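# Move two blue insoles from hanger to table

## Task

Remove both blue insoles from the hanger and set them down flat on the table next to each other, near but not on top of one another. The third insole must stay clipped, and the hanger must remain on its rail.

## Robot and tools

Robot: two arms, left_arm and right_arm. Each ends in a five-finger hand: the right arm has a right hand, the left arm its mirror image. Bases in the scene frame: left_arm at (-0.031, +0.351, +0.003) m, right_arm at (-0.044, -0.268, -0.001) m, both turned only slightly about z. A post stands behind the arms. Loose objects may occasionally get nudged by something else.

Frames: the scene frame has its origin at table height midway between the arms, +z up, +x out over the table, and left_arm on the +y side (image left/right does not match arm names). Each arm reports and takes its hand poses in its own base frame. Fixed cameras and the table use the scene frame.

Hand point: a spot 0.15 m out from the wrist flange along the fingers and 0.05 m in front of the palm. Its +z runs along the straight fingers, +y out of the palm, +x across the palm away from the thumb on the right hand and toward the thumb on the left. Straight fingertips reach 0.06 to 0.07 m past it along +z, and sit 0.06 m behind it along -y. A wrist bracket on the little-finger side can strike objects.

Row layout (used by execute_actions and move): one flat list of 28 numbers, each in [-1, 1], covering both arms even if only one moves. Order: left dx, dy, dz, rx, ry, rz; left thumb_turn, thumb_bend, index, middle, ring, little; left force_limit, speed; then the same 14 for the right arm. The six pose numbers are offsets, not a pose: they are measured from that arm's Hand target as it was when the action (or move) began, along that arm's base axes, with rotation about the Hand target position. 1.0 = 0.6 m for dx, dy, dz and 180 degrees for the rotation vector rx, ry, rz. All rows of one action count from that same start, not from the previous row; repeating an offset in a new call moves further. Six zeros means no new pose request. Hand motor numbers are absolute targets: -1 open (straight; thumb_turn beside the palm), +1 closed (thumb_turn in front of the palm). force_limit maps -1..+1 to about 0..10 N at the fingertip (0..15 N for the two thumb motors). speed rises from near zero at -1 to full at +0.48 and stays full above. Hand numbers are never 'no change': to keep a hand as is, repeat the last hand numbers you actually sent; if none sent yet, use its hand_measured plus hand_force_limit and hand_speed.

execute_actions: actions is a list of actions; each action is up to 15 rows, one per 1/30 s step, the last row held to step 15. cameras optional (names, ["all"] or []); images come by default only with an empty actions list.

move: target is one row or a list of up to 15 rows, every row offset from the same starting Hand targets. speed in m/s (0.002 to 4.3, default 0.25; turns up to twice that in rad/s), one value or one per target. blend in m rounds corners in a list (0 = stop at each). blocking=false returns after about 0.5 s while the motion continues. Paths are straight, do not avoid obstacles or the other arm, and everything stops after 10 s. The result adds a move: line (done, off_target, moving, held, fault, plus limits such as paced or held).

wait (seconds 0 to 3600) lets time pass; stop brakes a running move; zoom_image takes camera and region [x0, y0, x1, y1] in pixels, at most 504 by 504, from the newest images; show_instructions shows the reference pages; finished_scene ends the scene for good.

Results: end_effector_position (m) and end_effector_quat_wxyz per arm in its base frame; Hand target (the last commanded pose after clipping, basis for the next offsets); joint positions, velocities, torques; motor temperatures; hand_measured, hand_stopped_by (moving, target, force, stalled, fault), hand_load_n (positive = finger pushed open), hand_force_limit, hand_speed. A gripped item that slips shows as hand_load_n falling near 0.

Behaviour: the arms track loosely; resting 1 to 3 cm (up to 5 cm) off, usually low, is normal. Orientation commands are clipped to within 40 degrees of the current one per step. If the hand stops short, send the remaining distance as a further offset. To stop pressing on something, command back past the hand point.

Grasping: with the thumb in front of the palm, the hand encircles items 0.035 to 0.065 m thick; thumb tip against index pad pinches light things. For gentle grips close slowly (speed -0.94 or lower) with a modest force_limit. Index fingertip positions (y, z) from the hand point: straight (-0.060, +0.058), half (-0.001, +0.020), closed (-0.011, -0.042).

Avoid: dropping or releasing moving parts, fast impacts, hard pushes, excessive finger loads, any contact between the two arms or hands, pulling the hanger off its rail, and anything leaving the table (that fails the task). Long holds or stretched arms heat motors; at 100 °C the arm goes limp for 30 to 60 s.

Cameras: cam_head_left, cam_head_right, cam_high, cam_low, cam_left_wrist, cam_right_wrist, all 672x504.

Each tool is called after "Call:" as name(argument=value, ...), one argument or row to a line, values as JSON.

Reference images:

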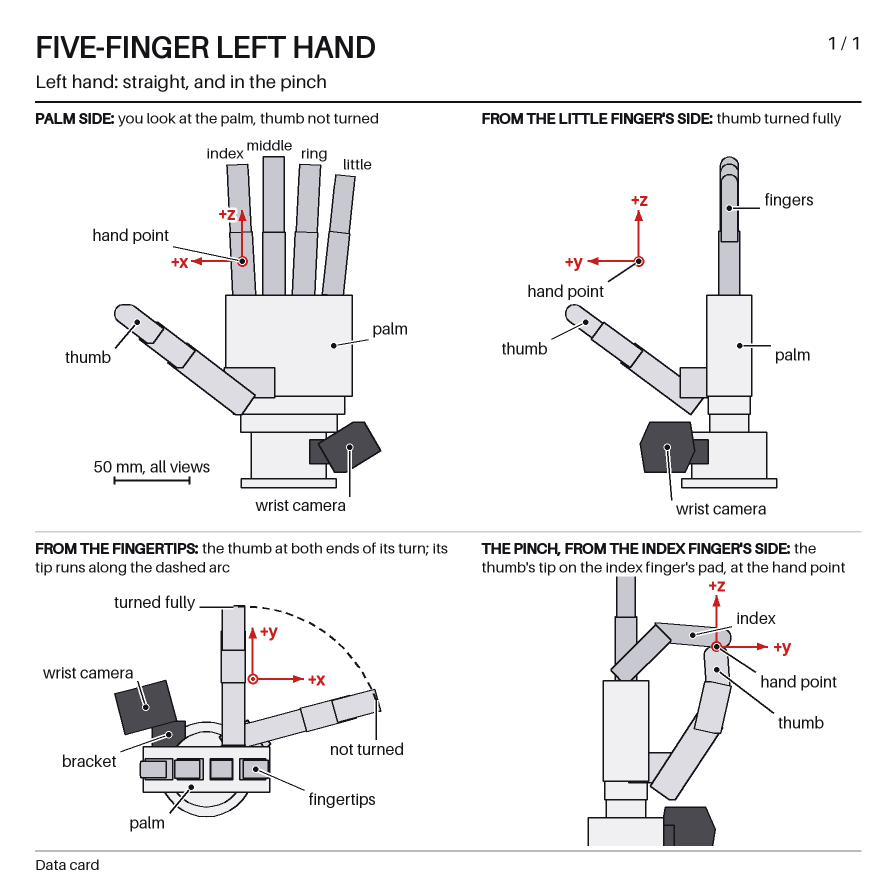

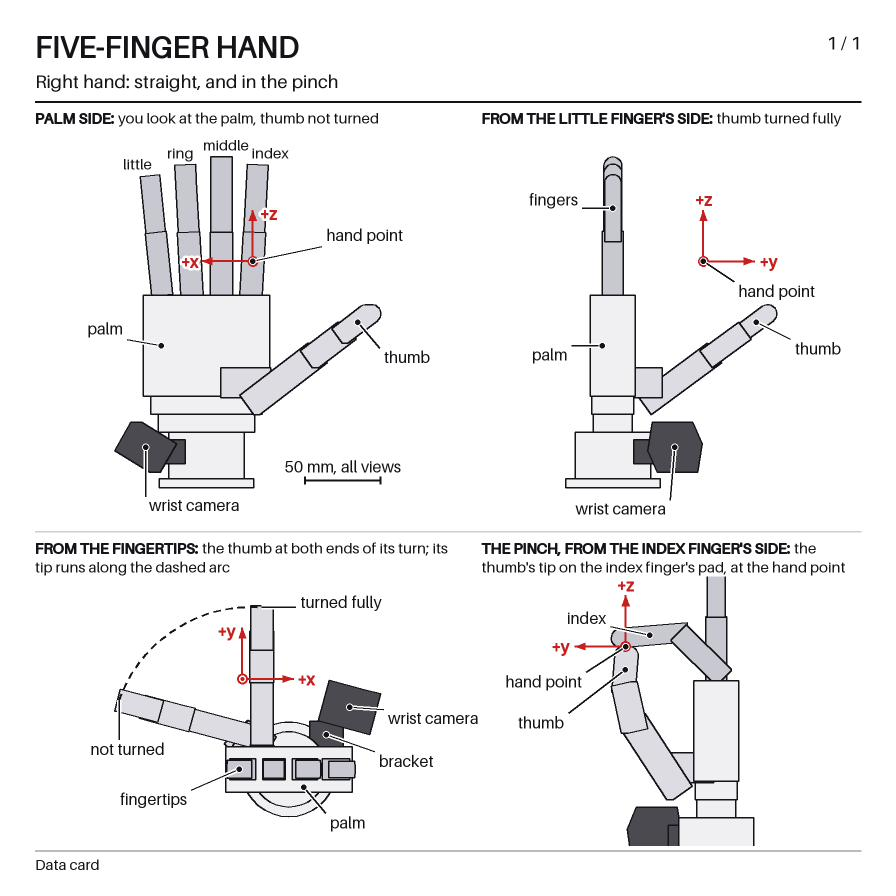

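## Session

Call:
execute_actions(
  actions=[],
)

Scene clock: 0.00 s.
left_arm: end_effector_position=(+0.1809, -0.1902, +0.1142) hand_measured=(-1.000, -1.000, -1.000, -1.000, -1.000, -1.000) hand_load_n=(+0.0, +0.0, +0.0, +0.0, +0.0, +0.0) hand_stopped_by=(target, target, target, target, target, target) hand_force_limit=0.00 hand_speed=-0.80 end_effector_quat_wxyz=(+0.246, +0.297, +0.890, -0.245) | right_arm: end_effector_position=(+0.1818, +0.1159, +0.1097) hand_measured=(-1.000, -1.000, -1.000, -1.000, -1.000, -1.000) hand_load_n=(+0.0, +0.0, +0.0, +0.0, +0.0, +0.0) hand_stopped_by=(target, target, target, target, target, target) hand_force_limit=0.00 hand_speed=-0.80 end_effector_quat_wxyz=(+0.036, +0.706, -0.412, +0.575)
Joint positions: left_arm=[-0.889 0.582 0.473 -0.765 0.139 1.274] | right_arm=[1.299 1.325 0.671 -1.637 1.106 1.242]
Joint velocities: within noise
Joint torques (N m): no reading
Motor temperatures (°C): left_arm=[24 25 23 25 23 22] | right_arm=[26 24 24 24 22 23]
Heat: left arm: hottest shoulder 25 °C; right arm: hottest waist 26 °C.
Hand target: left_arm +0.1864, -0.1969, +0.1287; +0.257, +0.296, +0.885, -0.252 | right_arm +0.1843, +0.1243, +0.1150; +0.025, +0.704, -0.419, +0.572

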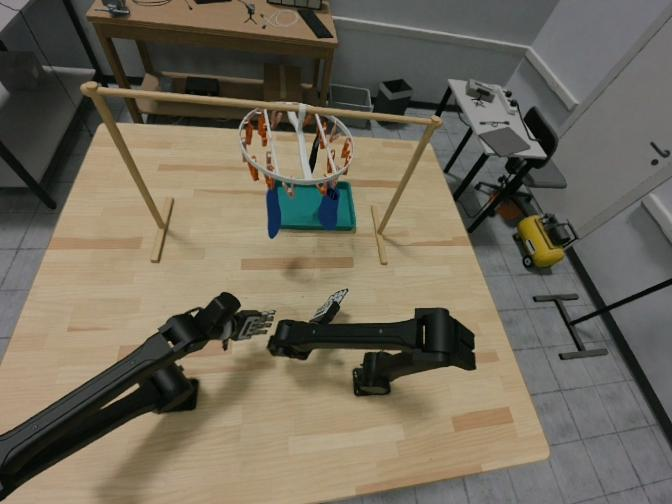

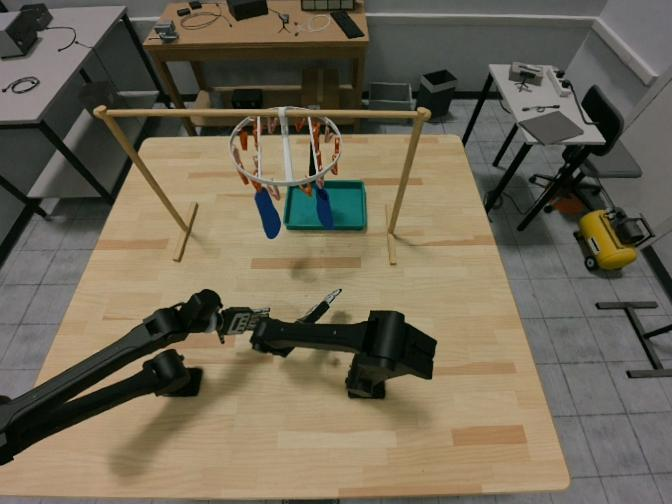

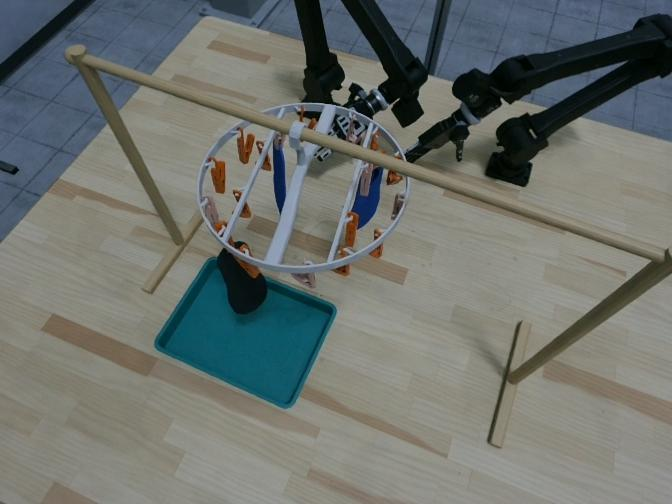

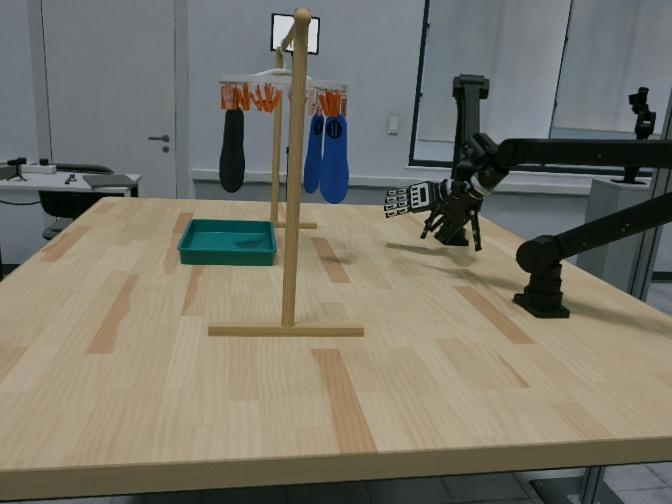

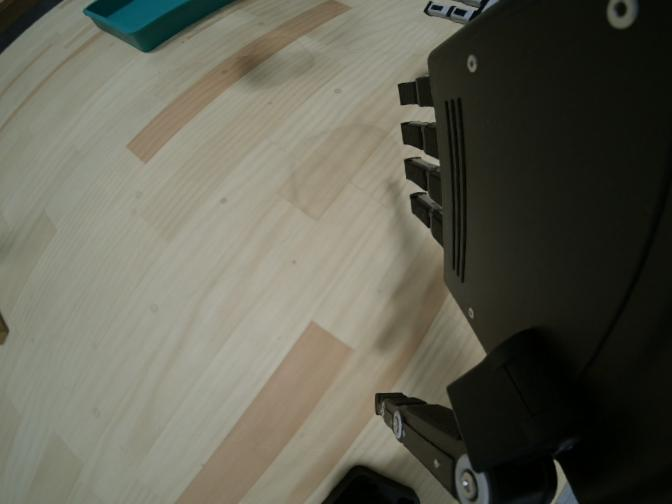

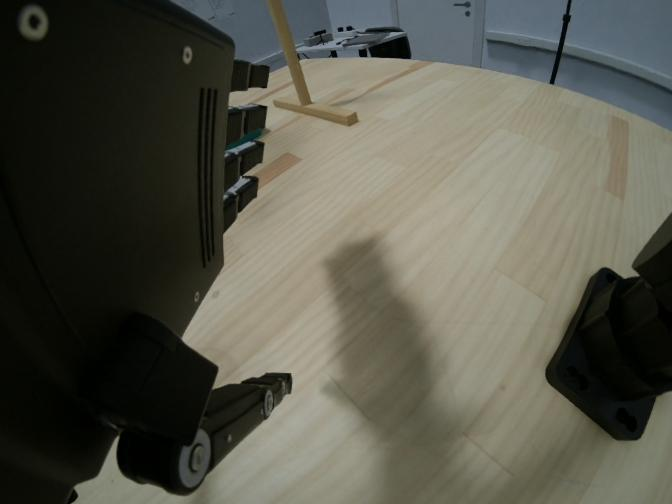

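Call:
zoom_image(
  camera="cam_head_left",
  region=[220, 90, 380, 250],
)

Call:
zoom_image(
  camera="cam_head_right",
  region=[210, 90, 370, 250],
)

Call:
zoom_image(
  camera="cam_high",
  region=[180, 80, 430, 330],
)

Call:
zoom_image(
  camera="cam_low",
  region=[200, 50, 380, 230],
)

Scaled by 3.150 from the camera's image (finer frame: 960x720).

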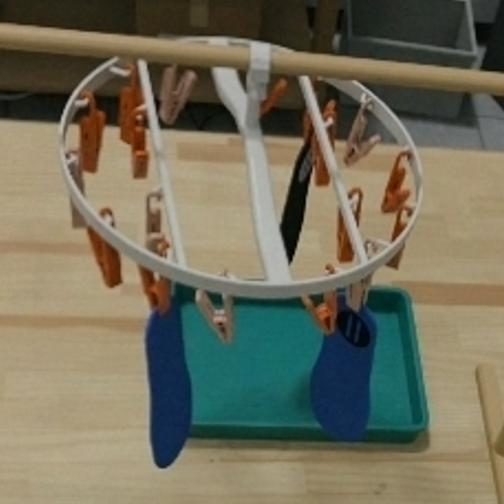

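Scaled by 3.150 from the camera's image (finer frame: 960x720).

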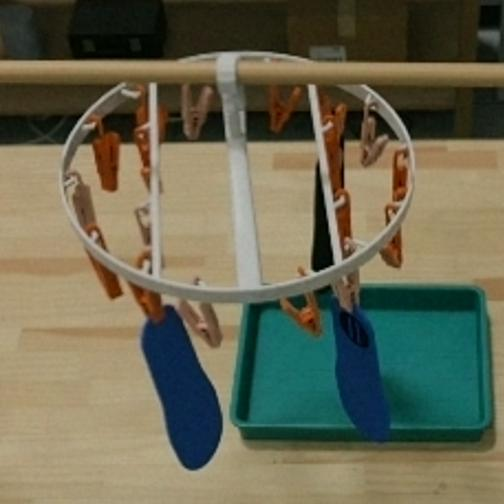

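Scaled by 2.016 from the camera's image (finer frame: 960x720).

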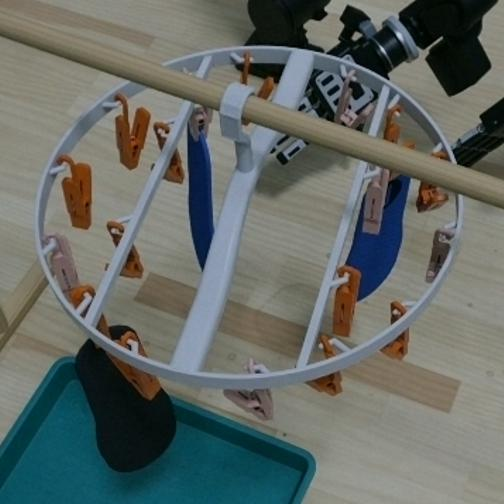

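Scaled by 2.800 from the camera's image (finer frame: 960x720).

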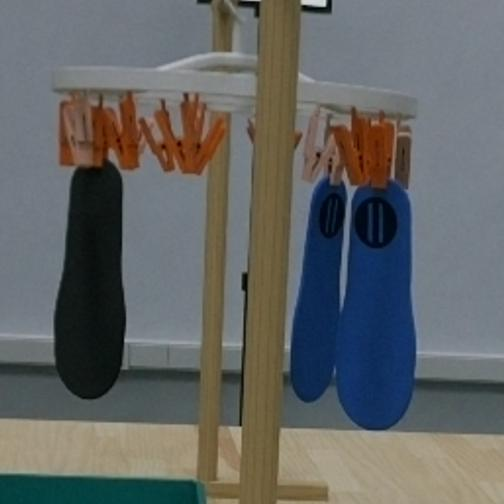

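Call:
move(
  target=[
    [0,0.4167,0.2,0,0,0.278,-1,-1,-1,-1,-1,-1,0.0,-0.8, 0,0,0,0,0,0,-1,-1,-1,-1,-1,-1,0.0,-0.8],
  ],
  speed=0.2,
  cameras=["cam_head_right","cam_high","cam_low"],
)

Scene clock: 13.03 s.
left_arm: end_effector_position=(+0.1825, +0.0496, +0.2262) hand_measured=(-1.000, -1.000, -1.000, -1.000, -1.000, -1.000) hand_load_n=(+0.0, +0.0, +0.0, +0.0, +0.0, +0.0) hand_stopped_by=(target, target, target, target, target, target) hand_force_limit=0.00 hand_speed=-0.80 end_effector_quat_wxyz=(+0.325, -0.110, +0.931, -0.124) | right_arm: end_effector_position=(+0.1818, +0.1159, +0.1097) hand_measured=(-1.000, -1.000, -1.000, -1.000, -1.000, -1.000) hand_load_n=(+0.0, +0.0, +0.0, +0.0, +0.0, +0.0) hand_stopped_by=(target, target, target, target, target, target) hand_force_limit=0.00 hand_speed=-0.80 end_effector_quat_wxyz=(+0.036, +0.706, -0.412, +0.575)
Joint positions: left_arm=[0.349 0.382 0.743 -1.311 0.374 1.563] | right_arm=[1.299 1.325 0.671 -1.637 1.106 1.242]
Joint torques (N m): left_arm=[1.67 4.48 11.38 1.05 0.34 0.18] | right_arm=[1.08 -6.77 7.34 -0.84 0.66 -0.15]
Heat: left arm: hottest shoulder 25 °C; right arm: hottest waist 26 °C.
Hand target: left_arm +0.1864, +0.0532, +0.2487; +0.340, -0.106, +0.927, -0.119 | right_arm +0.1843, +0.1243, +0.1150; +0.025, +0.704, -0.419, +0.572
Off the commanded pose: left_arm 0.023 m, 2 deg | right_arm 0.010 m, 2 deg.
move: off_target (left_arm)

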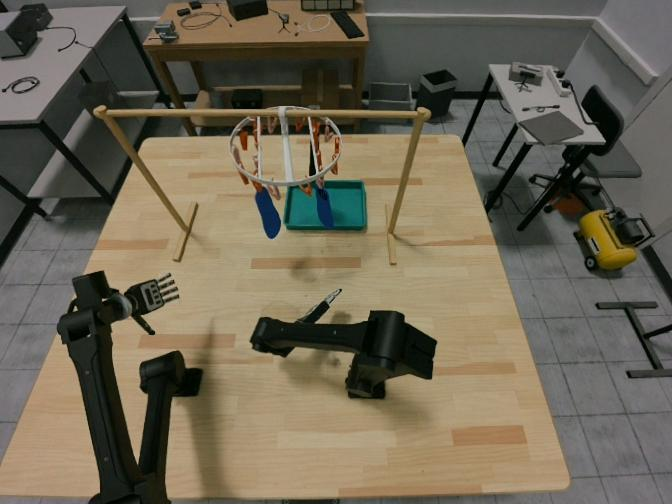

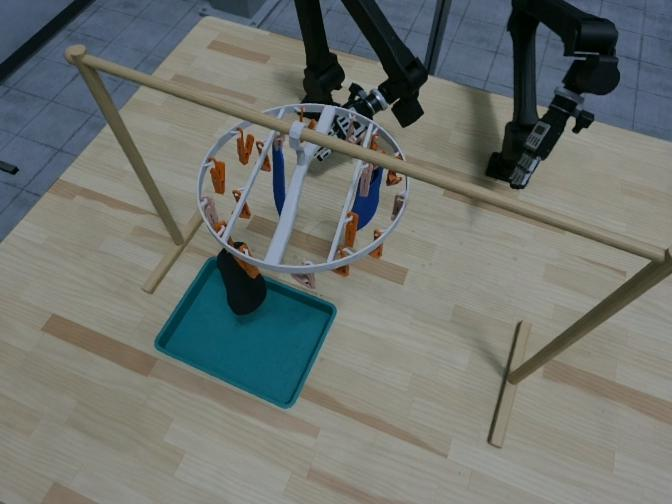

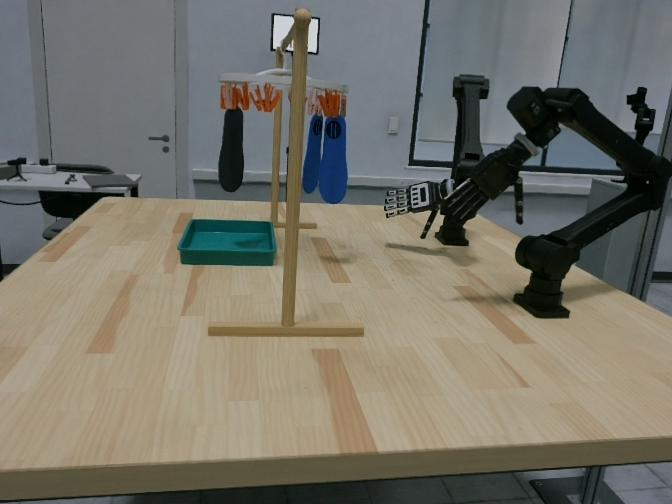

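Call:
move(
  target=[
    [0,0,0,0,0,0,-1,-1,-1,-1,-1,-1,0.0,-0.8, 0.193,0.21,0.225,0.468,0.064,-0.21,-1,-1,-1,-1,-1,-1,0.0,-0.8],
  ],
  speed=0.2,
  cameras=["cam_head_right","cam_high","cam_low"],
)

Scene clock: 20.07 s.
left_arm: end_effector_position=(+0.1827, +0.0494, +0.2263) hand_measured=(-1.000, -1.000, -1.000, -1.000, -1.000, -1.000) hand_load_n=(+0.0, +0.0, -0.5, -0.5, +0.0, +0.0) hand_stopped_by=(target, target, target, target, target, target) hand_force_limit=0.00 hand_speed=-0.80 end_effector_quat_wxyz=(+0.326, -0.109, +0.931, -0.124) | right_arm: end_effector_position=(+0.2827, +0.2415, +0.2156) hand_measured=(-1.000, -1.000, -1.000, -1.000, -1.000, -1.000) hand_load_n=(+0.0, +0.0, +0.0, +0.0, +0.0, +0.0) hand_stopped_by=(target, target, target, target, target, target) hand_force_limit=0.00 hand_speed=-0.80 end_effector_quat_wxyz=(+0.198, -0.444, +0.872, -0.054)
Joint positions: left_arm=[0.349 0.382 0.743 -1.311 0.376 1.564] | right_arm=[0.614 1.01 0.962 -1.139 0.161 1.212]
Joint torques (N m): left_arm=[1.67 4.54 11.37 1.01 0.35 0.19] | right_arm=[-0.03 -6.59 13.81 1.39 0.03 0.02]
Heat: left arm: hottest elbow 26 °C; right arm: hottest elbow 27 °C.
Hand target: left_arm +0.1864, +0.0532, +0.2487; +0.340, -0.106, +0.927, -0.119 | right_arm +0.3001, +0.2503, +0.2500; +0.239, -0.429, +0.870, -0.047
Off the commanded pose: left_arm 0.023 m, 2 deg | right_arm 0.040 m, 5 deg.
move: off_target (right_arm)

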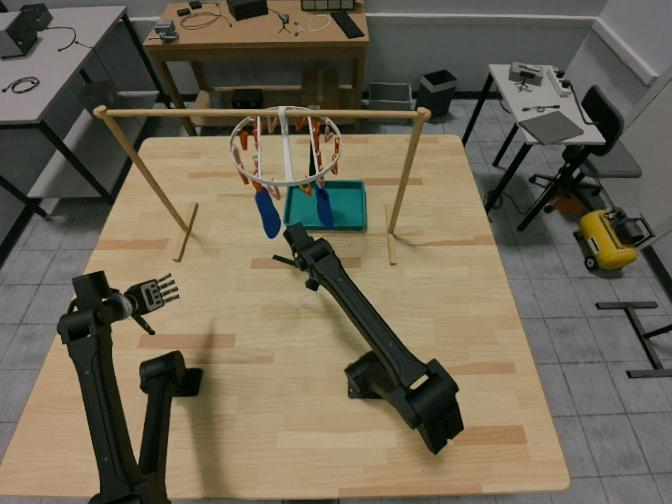

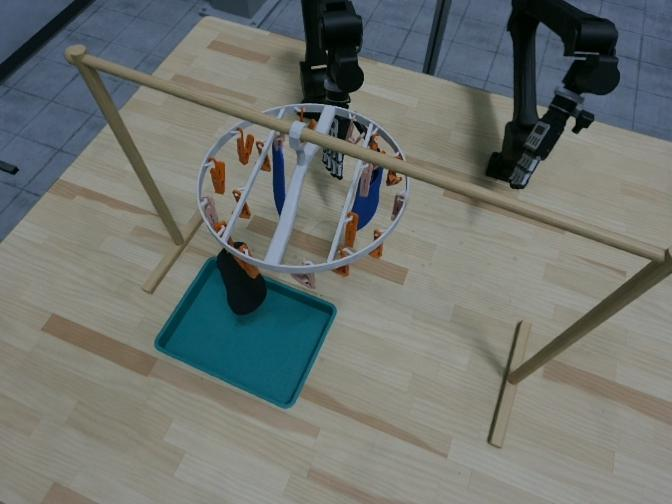

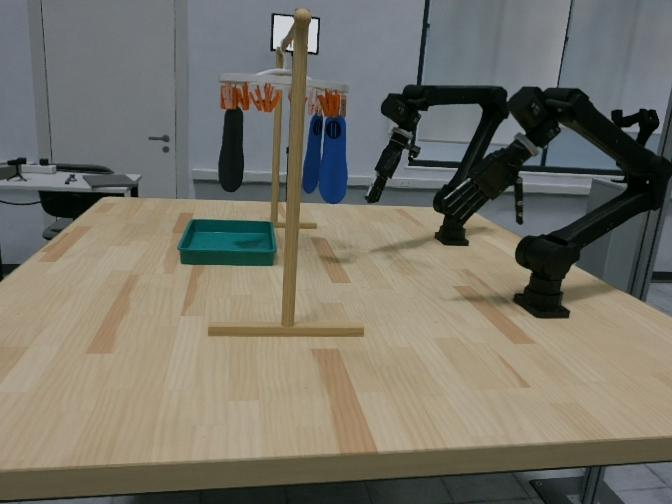

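Call:
move(
  target=[
    [0,0,0,0,0,0,-1,-1,-1,-1,-1,-1,0.0,-0.8, 0,-0.05,0.083,-0.120,-0.2416,0.3166,-1,-1,-1,-1,-1,-1,0.0,-0.8],
  ],
  speed=0.2,
  cameras=["cam_head_right","cam_low"],
)

Scene clock: 25.73 s.
left_arm: end_effector_position=(+0.1827, +0.0494, +0.2263) hand_measured=(-1.000, -1.000, -1.000, -1.000, -1.000, -1.000) hand_load_n=(+0.0, +0.0, -0.5, +0.0, +0.0, +0.0) hand_stopped_by=(target, target, target, target, target, target) hand_force_limit=0.00 hand_speed=-0.80 end_effector_quat_wxyz=(+0.326, -0.109, +0.931, -0.124) | right_arm: end_effector_position=(+0.2938, +0.2222, +0.2850) hand_measured=(-1.000, -1.000, -1.000, -1.000, -1.000, -1.000) hand_load_n=(-0.5, +0.0, +0.0, +0.0, +0.0, +0.0) hand_stopped_by=(target, target, target, target, target, target) hand_force_limit=0.00 hand_speed=-0.80 end_effector_quat_wxyz=(-0.428, +0.778, -0.404, +0.217)
Joint positions: left_arm=[0.349 0.382 0.743 -1.311 0.376 1.564] | right_arm=[0.531 0.765 0.866 -0.672 -0.077 -0.039]
Joint torques (N m): left_arm=[1.61 4.54 11.37 1.02 0.35 0.19] | right_arm=[-0.03 -4.19 10.88 2.25 -0.13 -0.19]
Heat: left arm: hottest elbow 27 °C; right arm: hottest elbow 28 °C.
Hand target: left_arm +0.1864, +0.0532, +0.2487; +0.340, -0.106, +0.927, -0.119 | right_arm +0.3001, +0.2203, +0.2998; -0.443, +0.768, -0.399, +0.231
Off the commanded pose: left_arm 0.023 m, 2 deg | right_arm 0.016 m, 3 deg.
move: off_target (right_arm)

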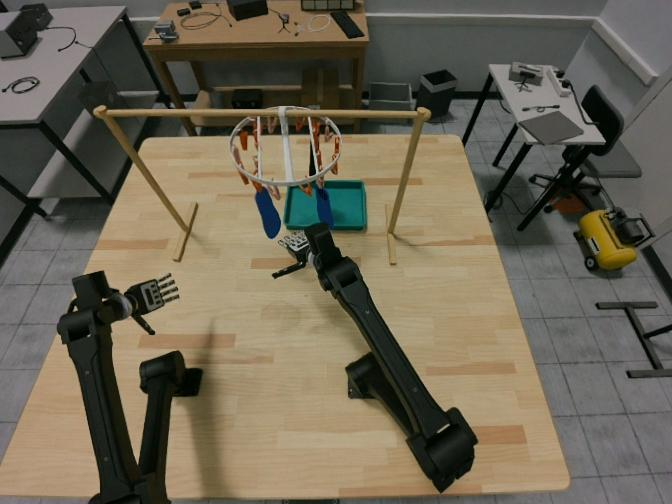

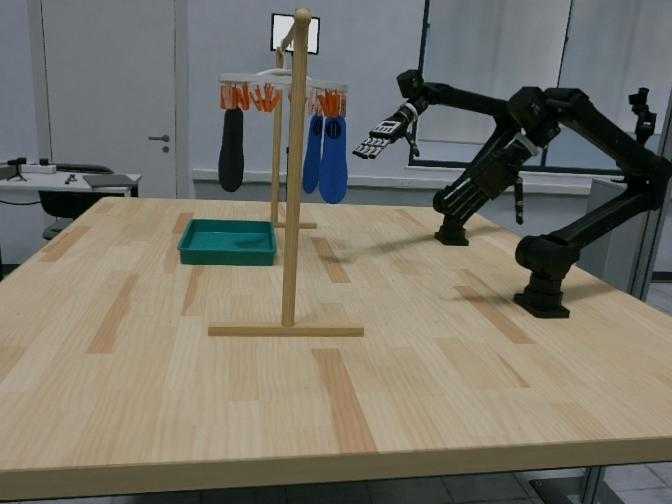

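Call:
move(
  target=[
    [0,0,0,0,0,0,-1,-1,-1,-1,-1,-1,0.0,-0.8, 0.032,0.157,-0.02,-0.2567,-0.4444,0.2168,1,-1,-1,-1,-1,-1,0.0,0.0],
  ],
  speed=0.2,
  cameras=["all"],
)

Scene clock: 31.30 s.
left_arm: end_effector_position=(+0.1827, +0.0494, +0.2263) hand_measured=(-1.000, -1.000, -1.000, -1.000, -1.000, -1.000) hand_load_n=(+0.0, +0.0, +0.0, +0.0, +0.0, +0.0) hand_stopped_by=(target, target, target, target, target, target) hand_force_limit=0.00 hand_speed=-0.80 end_effector_quat_wxyz=(+0.326, -0.109, +0.931, -0.124) | right_arm: end_effector_position=(+0.3149, +0.3141, +0.2757) hand_measured=(+1.000, -1.000, -1.000, -1.000, -1.000, -1.000) hand_load_n=(+0.0, +0.0, +0.0, +0.0, +0.0, +0.0) hand_stopped_by=(target, target, target, target, target, target) hand_force_limit=0.00 hand_speed=0.00 end_effector_quat_wxyz=(-0.326, +0.638, +0.330, +0.615)
Joint positions: left_arm=[0.349 0.382 0.743 -1.311 0.376 1.564] | right_arm=[0.885 0.828 0.453 0.343 -0.079 -1.563]
Joint torques (N m): left_arm=[1.61 4.6 11.38 1.02 0.35 0.19] | right_arm=[0.79 -3.31 10.4 2.51 -0.08 -0.21]
Motor temperatures (°C): left_arm=[24 25 28 25 23 22] | right_arm=[26 24 28 24 22 23]
Heat: left arm: hottest elbow 28 °C; right arm: hottest elbow 28 °C.
Hand target: left_arm +0.1864, +0.0532, +0.2487; +0.340, -0.106, +0.927, -0.119 | right_arm +0.3193, +0.3145, +0.2878; -0.326, +0.627, +0.327, +0.627
Off the commanded pose: left_arm 0.023 m, 2 deg | right_arm 0.013 m, 2 deg.
move: off_target (right_arm)
cam_left_wrist: T_world_to_cam=[[-0.05634, -0.98629, 0.1551, 0.02139], [-0.97949, 0.0245, -0.19999, 0.22575], [0.19345, -0.16318, -0.96744, 0.30877]] pos_world=[0.16259, 0.06596, 0.34054]
cam_right_wrist: T_world_to_cam=[[0.80209, -0.55527, 0.21984, -0.1391], [-0.16115, -0.55571, -0.81561, 0.44626], [0.57505, 0.61876, -0.53521, -0.1149]] pos_world=[0.24956, 0.24185, 0.33306]

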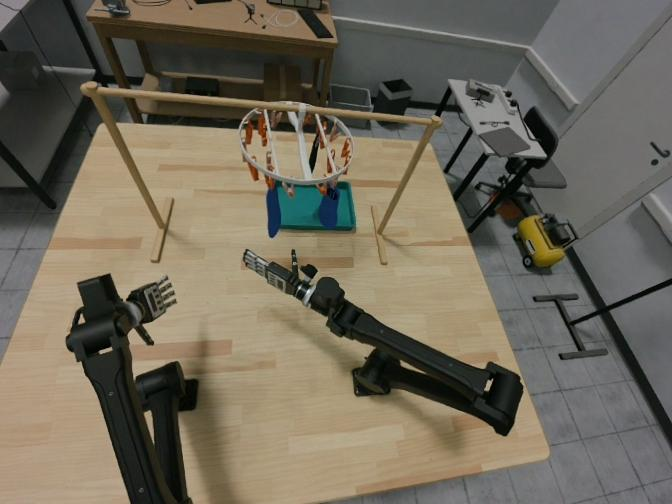

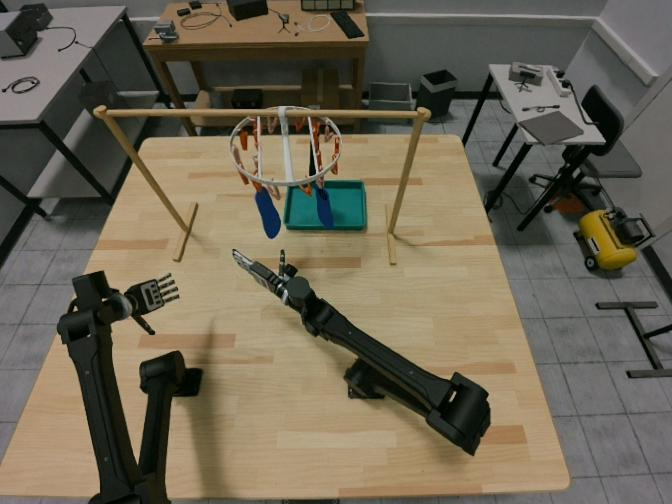

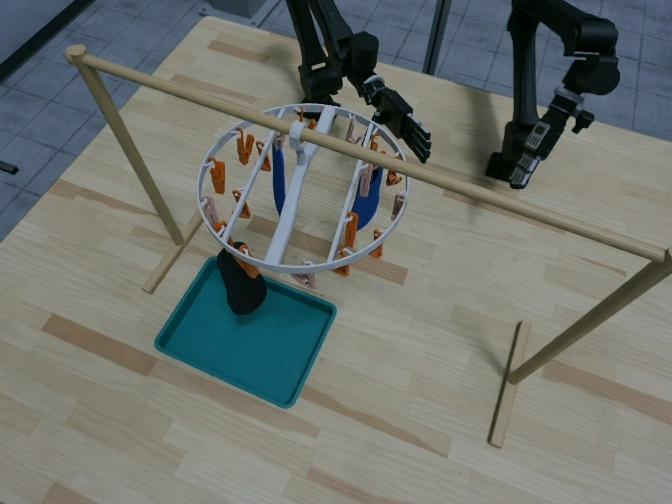

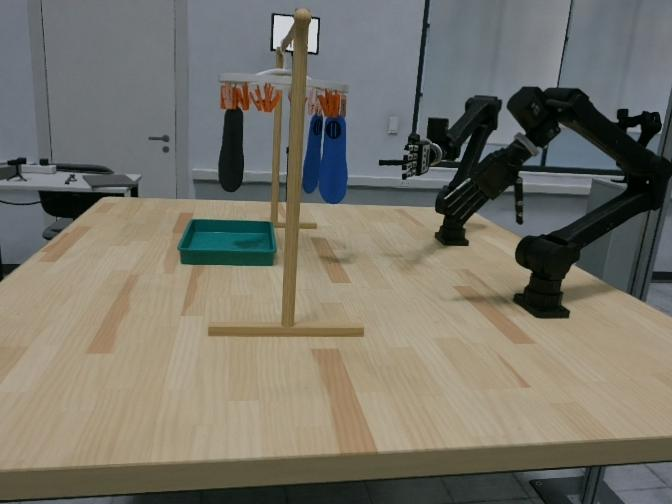

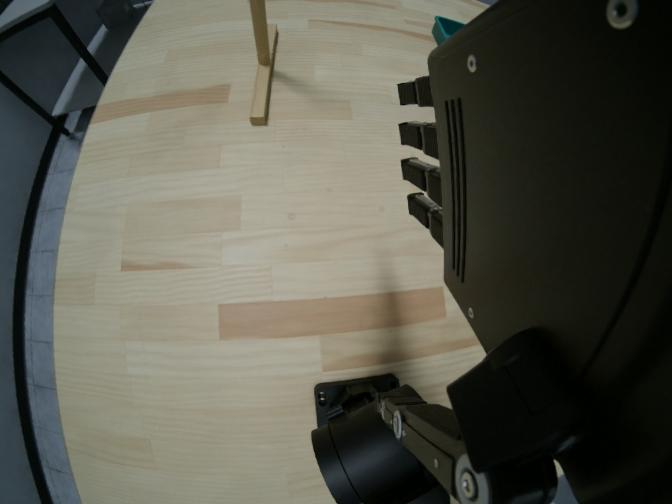

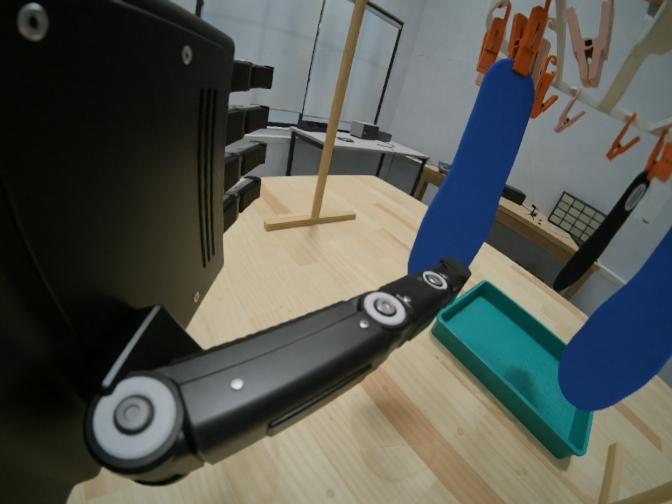

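Call:
zoom_image(
  camera="cam_right_wrist",
  region=[380, 0, 672, 292],
)

Scaled by 1.726 from the camera's image (finer frame: 960x720).

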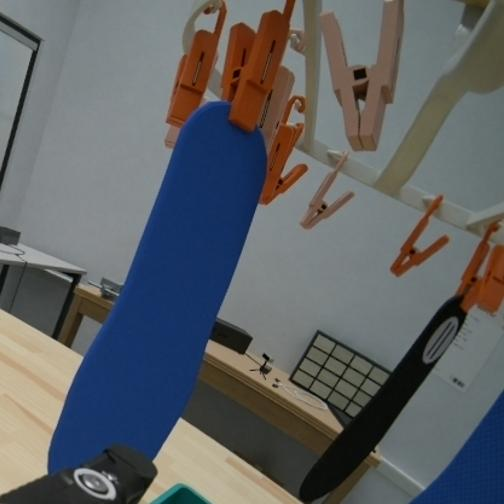

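Call:
zoom_image(
  camera="cam_head_right",
  region=[210, 190, 370, 350],
)

Call:
zoom_image(
  camera="cam_low",
  region=[300, 80, 500, 230],
)

Call:
zoom_image(
  camera="cam_high",
  region=[330, 40, 470, 180],
)

Call:
zoom_image(
  camera="cam_head_left",
  region=[220, 170, 380, 330],
)

Scaled by 3.150 from the camera's image (finer frame: 960x720).

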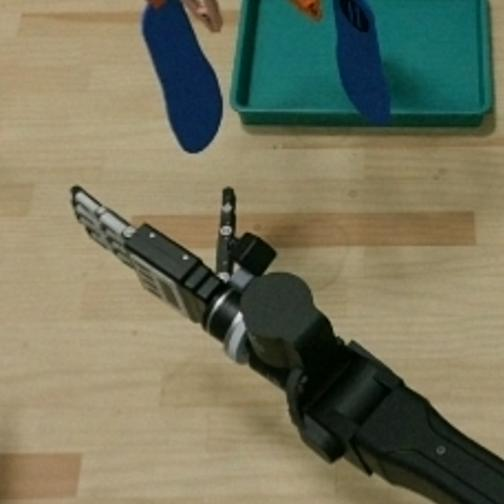

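Scaled by 2.520 from the camera's image (finer frame: 960x720).

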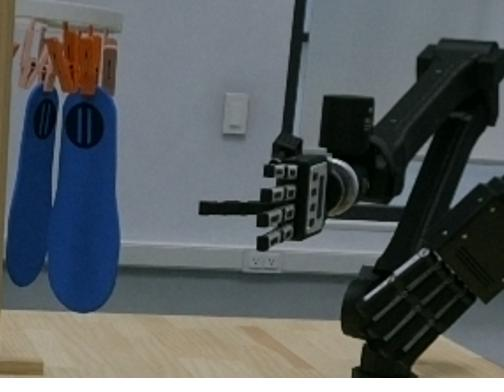

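Scaled by 3.600 from the camera's image (finer frame: 960x720).

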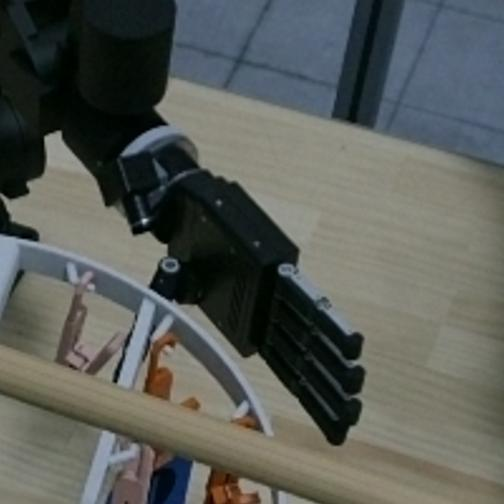

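Scaled by 3.150 from the camera's image (finer frame: 960x720).

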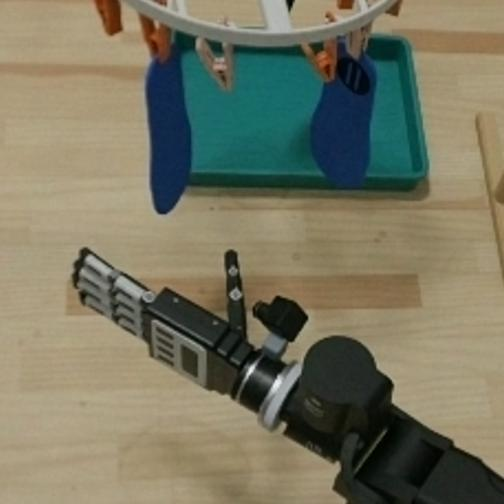

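Call:
move(
  target=[
    [0,0,0,0,0,0,-1,-1,-1,-1,-1,-1,0.0,-0.8, 0.0895,0.1278,-0.018,0,0,0,1,-1,-1,-1,-1,-1,0.0,0.0],
  ],
  speed=0.12,
  cameras=["cam_right_wrist","cam_low","cam_high","cam_head_left"],
)

Scene clock: 35.47 s.
left_arm: end_effector_position=(+0.1827, +0.0494, +0.2263) hand_measured=(-1.000, -1.000, -1.000, -1.000, -1.000, -1.000) hand_load_n=(+0.0, +0.0, +0.0, +0.0, +0.0, +0.0) hand_stopped_by=(target, target, target, target, target, target) hand_force_limit=0.00 hand_speed=-0.80 end_effector_quat_wxyz=(+0.326, -0.109, +0.931, -0.124) | right_arm: end_effector_position=(+0.3680, +0.3733, +0.2401) hand_measured=(+1.000, -1.000, -1.000, -1.000, -1.000, -1.000) hand_load_n=(+0.5, +0.0, +0.0, -0.5, +0.0, +0.0) hand_stopped_by=(target, target, target, target, target, target) hand_force_limit=0.00 hand_speed=0.00 end_effector_quat_wxyz=(-0.314, +0.654, +0.330, +0.604)
Joint positions: left_arm=[0.349 0.382 0.743 -1.311 0.376 1.564] | right_arm=[0.885 1.171 0.576 0.522 -0.061 -1.563]
Joint torques (N m): left_arm=[1.67 4.42 11.38 1.01 0.34 0.19] | right_arm=[2.02 -7.53 13.08 2.51 0.1 -0.22]
Heat: left arm: hottest elbow 29 °C; right arm: hottest elbow 29 °C.
Hand target: left_arm +0.1864, +0.0532, +0.2487; +0.340, -0.106, +0.927, -0.119 | right_arm +0.3730, +0.3912, +0.2770; -0.326, +0.627, +0.327, +0.627
Off the commanded pose: left_arm 0.023 m, 2 deg | right_arm 0.041 m, 4 deg.
move: off_target (right_arm)
cam_right_wrist: T_world_to_cam=[[0.79762, -0.5624, 0.21797, -0.13631], [-0.19238, -0.57972, -0.79178, 0.47352], [0.57166, 0.5896, -0.57059, -0.18049]] pos_world=[0.303, 0.30426, 0.30165]
Images, in order (width x height): cam_head_left 672x504, cam_high 672x504, cam_low 672x504, cam_right_wrist 672x504.

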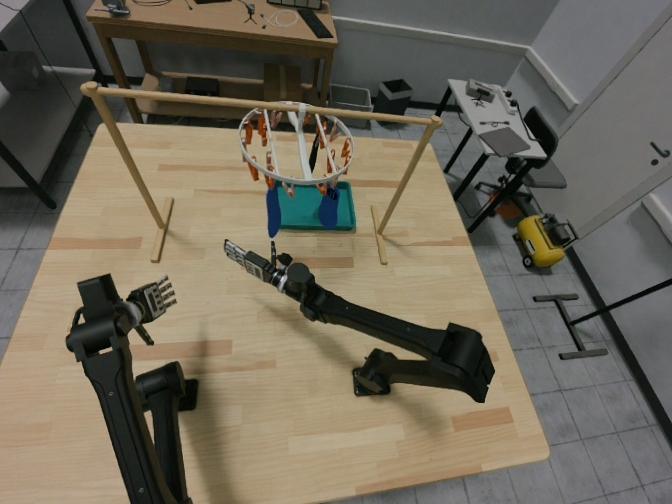

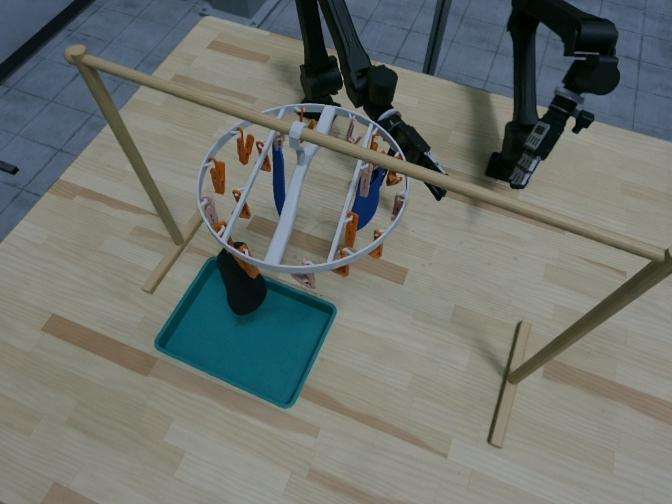

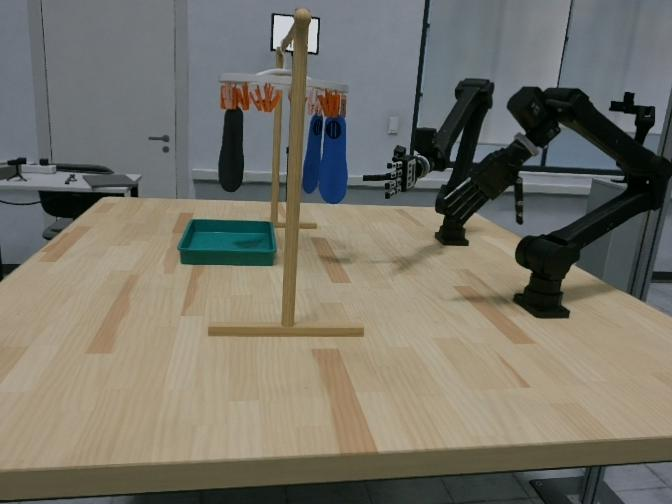

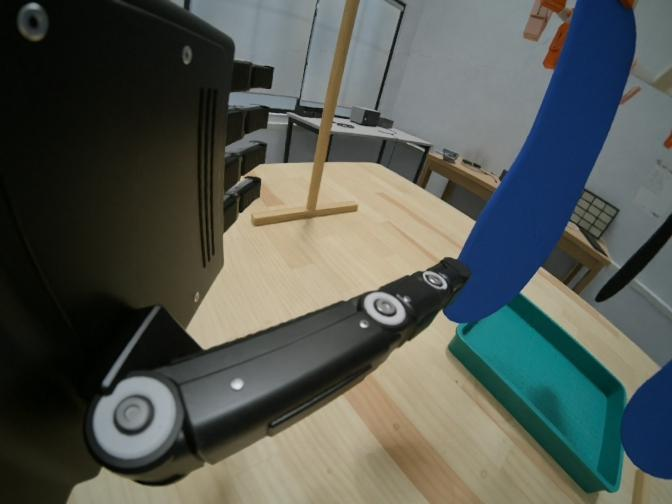

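Call:
move(
  target=[
    [0,0,0,0,0,0,-1,-1,-1,-1,-1,-1,0.0,-0.8, 0.1545,-0.0783,0.055,0.018,-0.013,0,1,-1,-1,-1,-1,-1,0.0,0.0],
  ],
  speed=0.08,
  cameras=["cam_right_wrist","cam_low","cam_high","cam_head_left"],
)

Scene clock: 38.13 s.
left_arm: end_effector_position=(+0.1827, +0.0494, +0.2263) hand_measured=(-1.000, -1.000, -1.000, -1.000, -1.000, -1.000) hand_load_n=(+0.0, +0.0, +0.0, +0.0, +0.0, +0.0) hand_stopped_by=(target, target, target, target, target, target) hand_force_limit=0.00 hand_speed=-0.80 end_effector_quat_wxyz=(+0.326, -0.109, +0.931, -0.124) | right_arm: end_effector_position=(+0.4515, +0.3386, +0.2742) hand_measured=(+1.000, -1.000, -1.000, -1.000, -1.000, -1.000) hand_load_n=(+0.0, +0.0, +0.5, +0.0, +0.0, -0.5) hand_stopped_by=(target, target, target, target, target, target) hand_force_limit=0.00 hand_speed=0.00 end_effector_quat_wxyz=(-0.332, +0.628, +0.324, +0.625)
Joint positions: left_arm=[0.349 0.382 0.743 -1.311 0.376 1.564] | right_arm=[0.632 1.245 0.677 0.569 -0.332 -1.558]
Joint torques (N m): left_arm=[1.61 4.54 11.4 1.05 0.35 0.19] | right_arm=[0.15 -8.53 13.19 2.43 -0.09 -0.01]
Heat: left arm: hottest elbow 29 °C; right arm: hottest elbow 30 °C.
Hand target: left_arm +0.1864, +0.0532, +0.2487; +0.340, -0.106, +0.927, -0.119 | right_arm +0.4657, +0.3442, +0.3100; -0.337, +0.605, +0.316, +0.649
Off the commanded pose: left_arm 0.023 m, 2 deg | right_arm 0.039 m, 4 deg.
move: off_target (right_arm)
cam_right_wrist: T_world_to_cam=[[0.79847, -0.56113, 0.21813, -0.23063], [-0.14697, -0.53304, -0.83322, 0.47146], [0.58382, 0.63324, -0.50809, -0.22569]] pos_world=[0.3852, 0.26481, 0.32847]
Images, in order (width x height): cam_head_left 672x504, cam_high 672x504, cam_low 672x504, cam_right_wrist 672x504.

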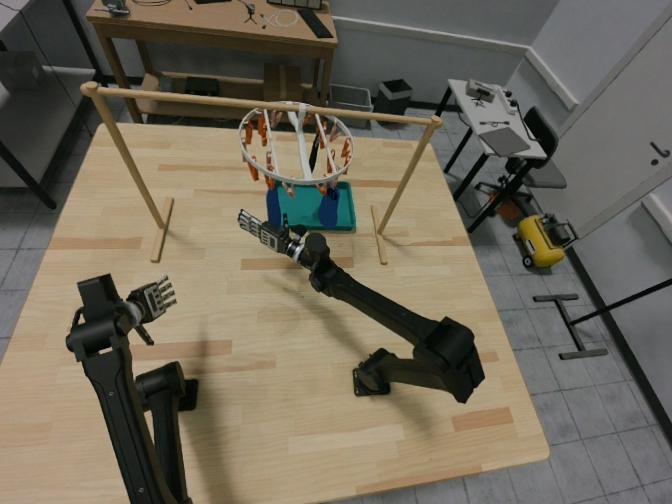

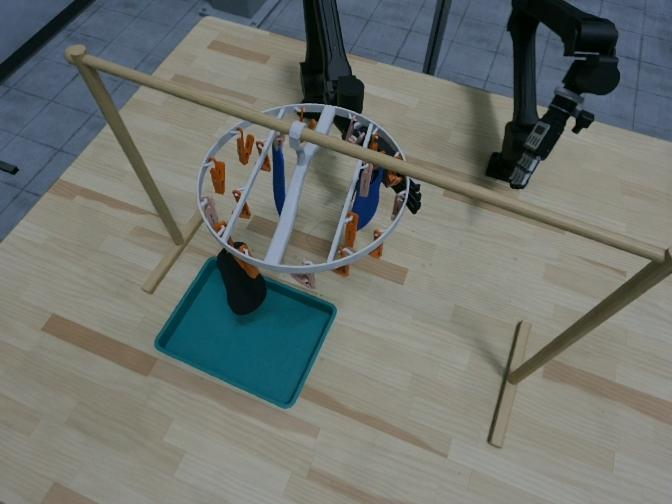

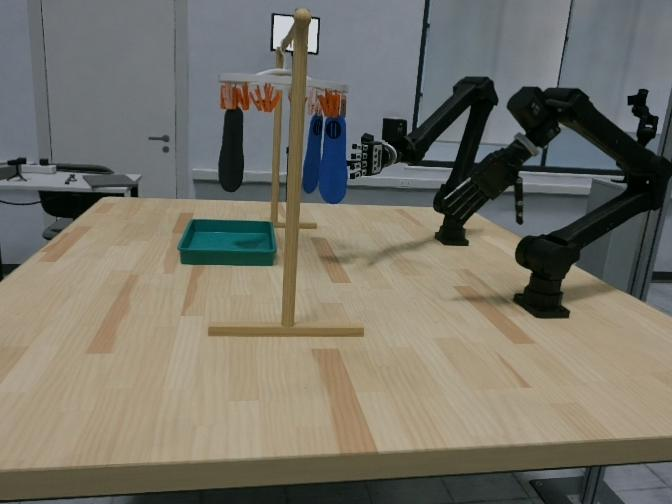

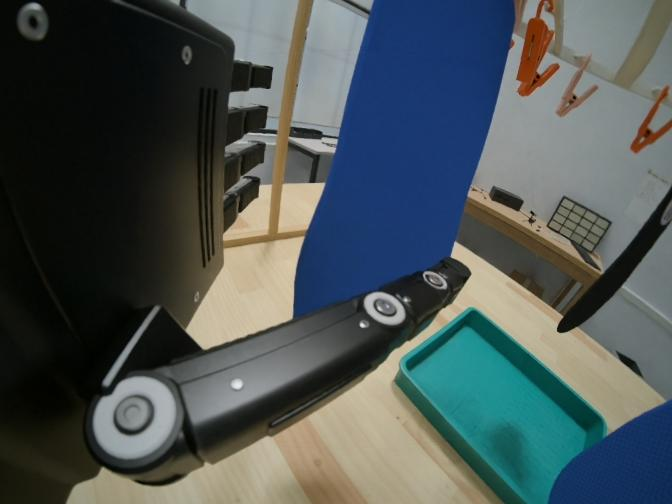

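Call:
move(
  target=[
    [0,0,0,0,0,0,-1,-1,-1,-1,-1,-1,0.0,-0.8, 0.0270,-0.0250,-0.005,0,0,0,1,-1,-1,-1,-1,-1,0.0,0.0],
  ],
  speed=0.08,
  cameras=["cam_right_wrist"],
)

Scene clock: 39.70 s.
left_arm: end_effector_position=(+0.1827, +0.0494, +0.2263) hand_measured=(-1.000, -1.000, -1.000, -1.000, -1.000, -1.000) hand_load_n=(+0.0, +0.0, -0.5, +0.0, +0.0, +0.0) hand_stopped_by=(target, target, target, target, target, target) hand_force_limit=0.00 hand_speed=-0.80 end_effector_quat_wxyz=(+0.326, -0.109, +0.931, -0.124) | right_arm: end_effector_position=(+0.4673, +0.3246, +0.2716) hand_measured=(+1.000, -1.000, -1.000, -1.000, -1.000, -1.000) hand_load_n=(+0.5, +0.0, +0.0, +0.0, +0.0, +0.0) hand_stopped_by=(target, target, target, target, target, target) hand_force_limit=0.00 hand_speed=0.00 end_effector_quat_wxyz=(-0.333, +0.628, +0.322, +0.625)
Joint positions: left_arm=[0.349 0.382 0.743 -1.311 0.376 1.564] | right_arm=[0.575 1.265 0.685 0.583 -0.389 -1.554]
Joint torques (N m): left_arm=[1.67 4.54 11.38 1.03 0.35 0.19] | right_arm=[0.09 -8.82 13.12 2.39 -0.12 0.01]
Heat: left arm: hottest elbow 29 °C; right arm: hottest elbow 30 °C.
Hand target: left_arm +0.1864, +0.0532, +0.2487; +0.340, -0.106, +0.927, -0.119 | right_arm +0.4819, +0.3292, +0.3070; -0.337, +0.605, +0.316, +0.649
Off the commanded pose: left_arm 0.023 m, 2 deg | right_arm 0.039 m, 4 deg.
move: off_target (right_arm)
cam_right_wrist: T_world_to_cam=[[0.79894, -0.56191, 0.21436, -0.24944], [-0.14877, -0.53, -0.83485, 0.46437], [0.58272, 0.6351, -0.50703, -0.22777]] pos_world=[0.4011, 0.25062, 0.32566]

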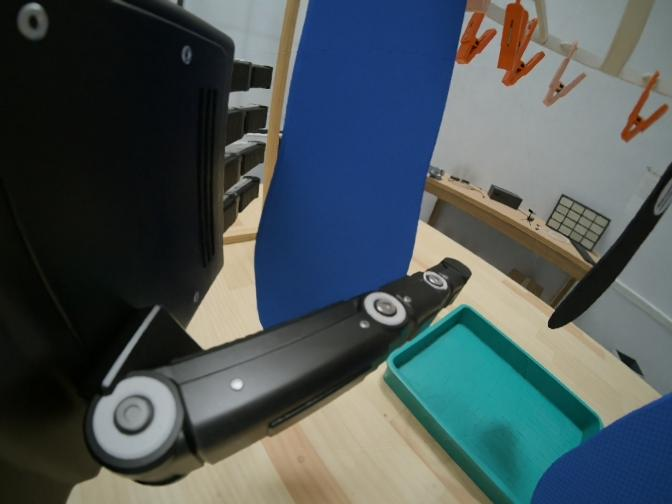

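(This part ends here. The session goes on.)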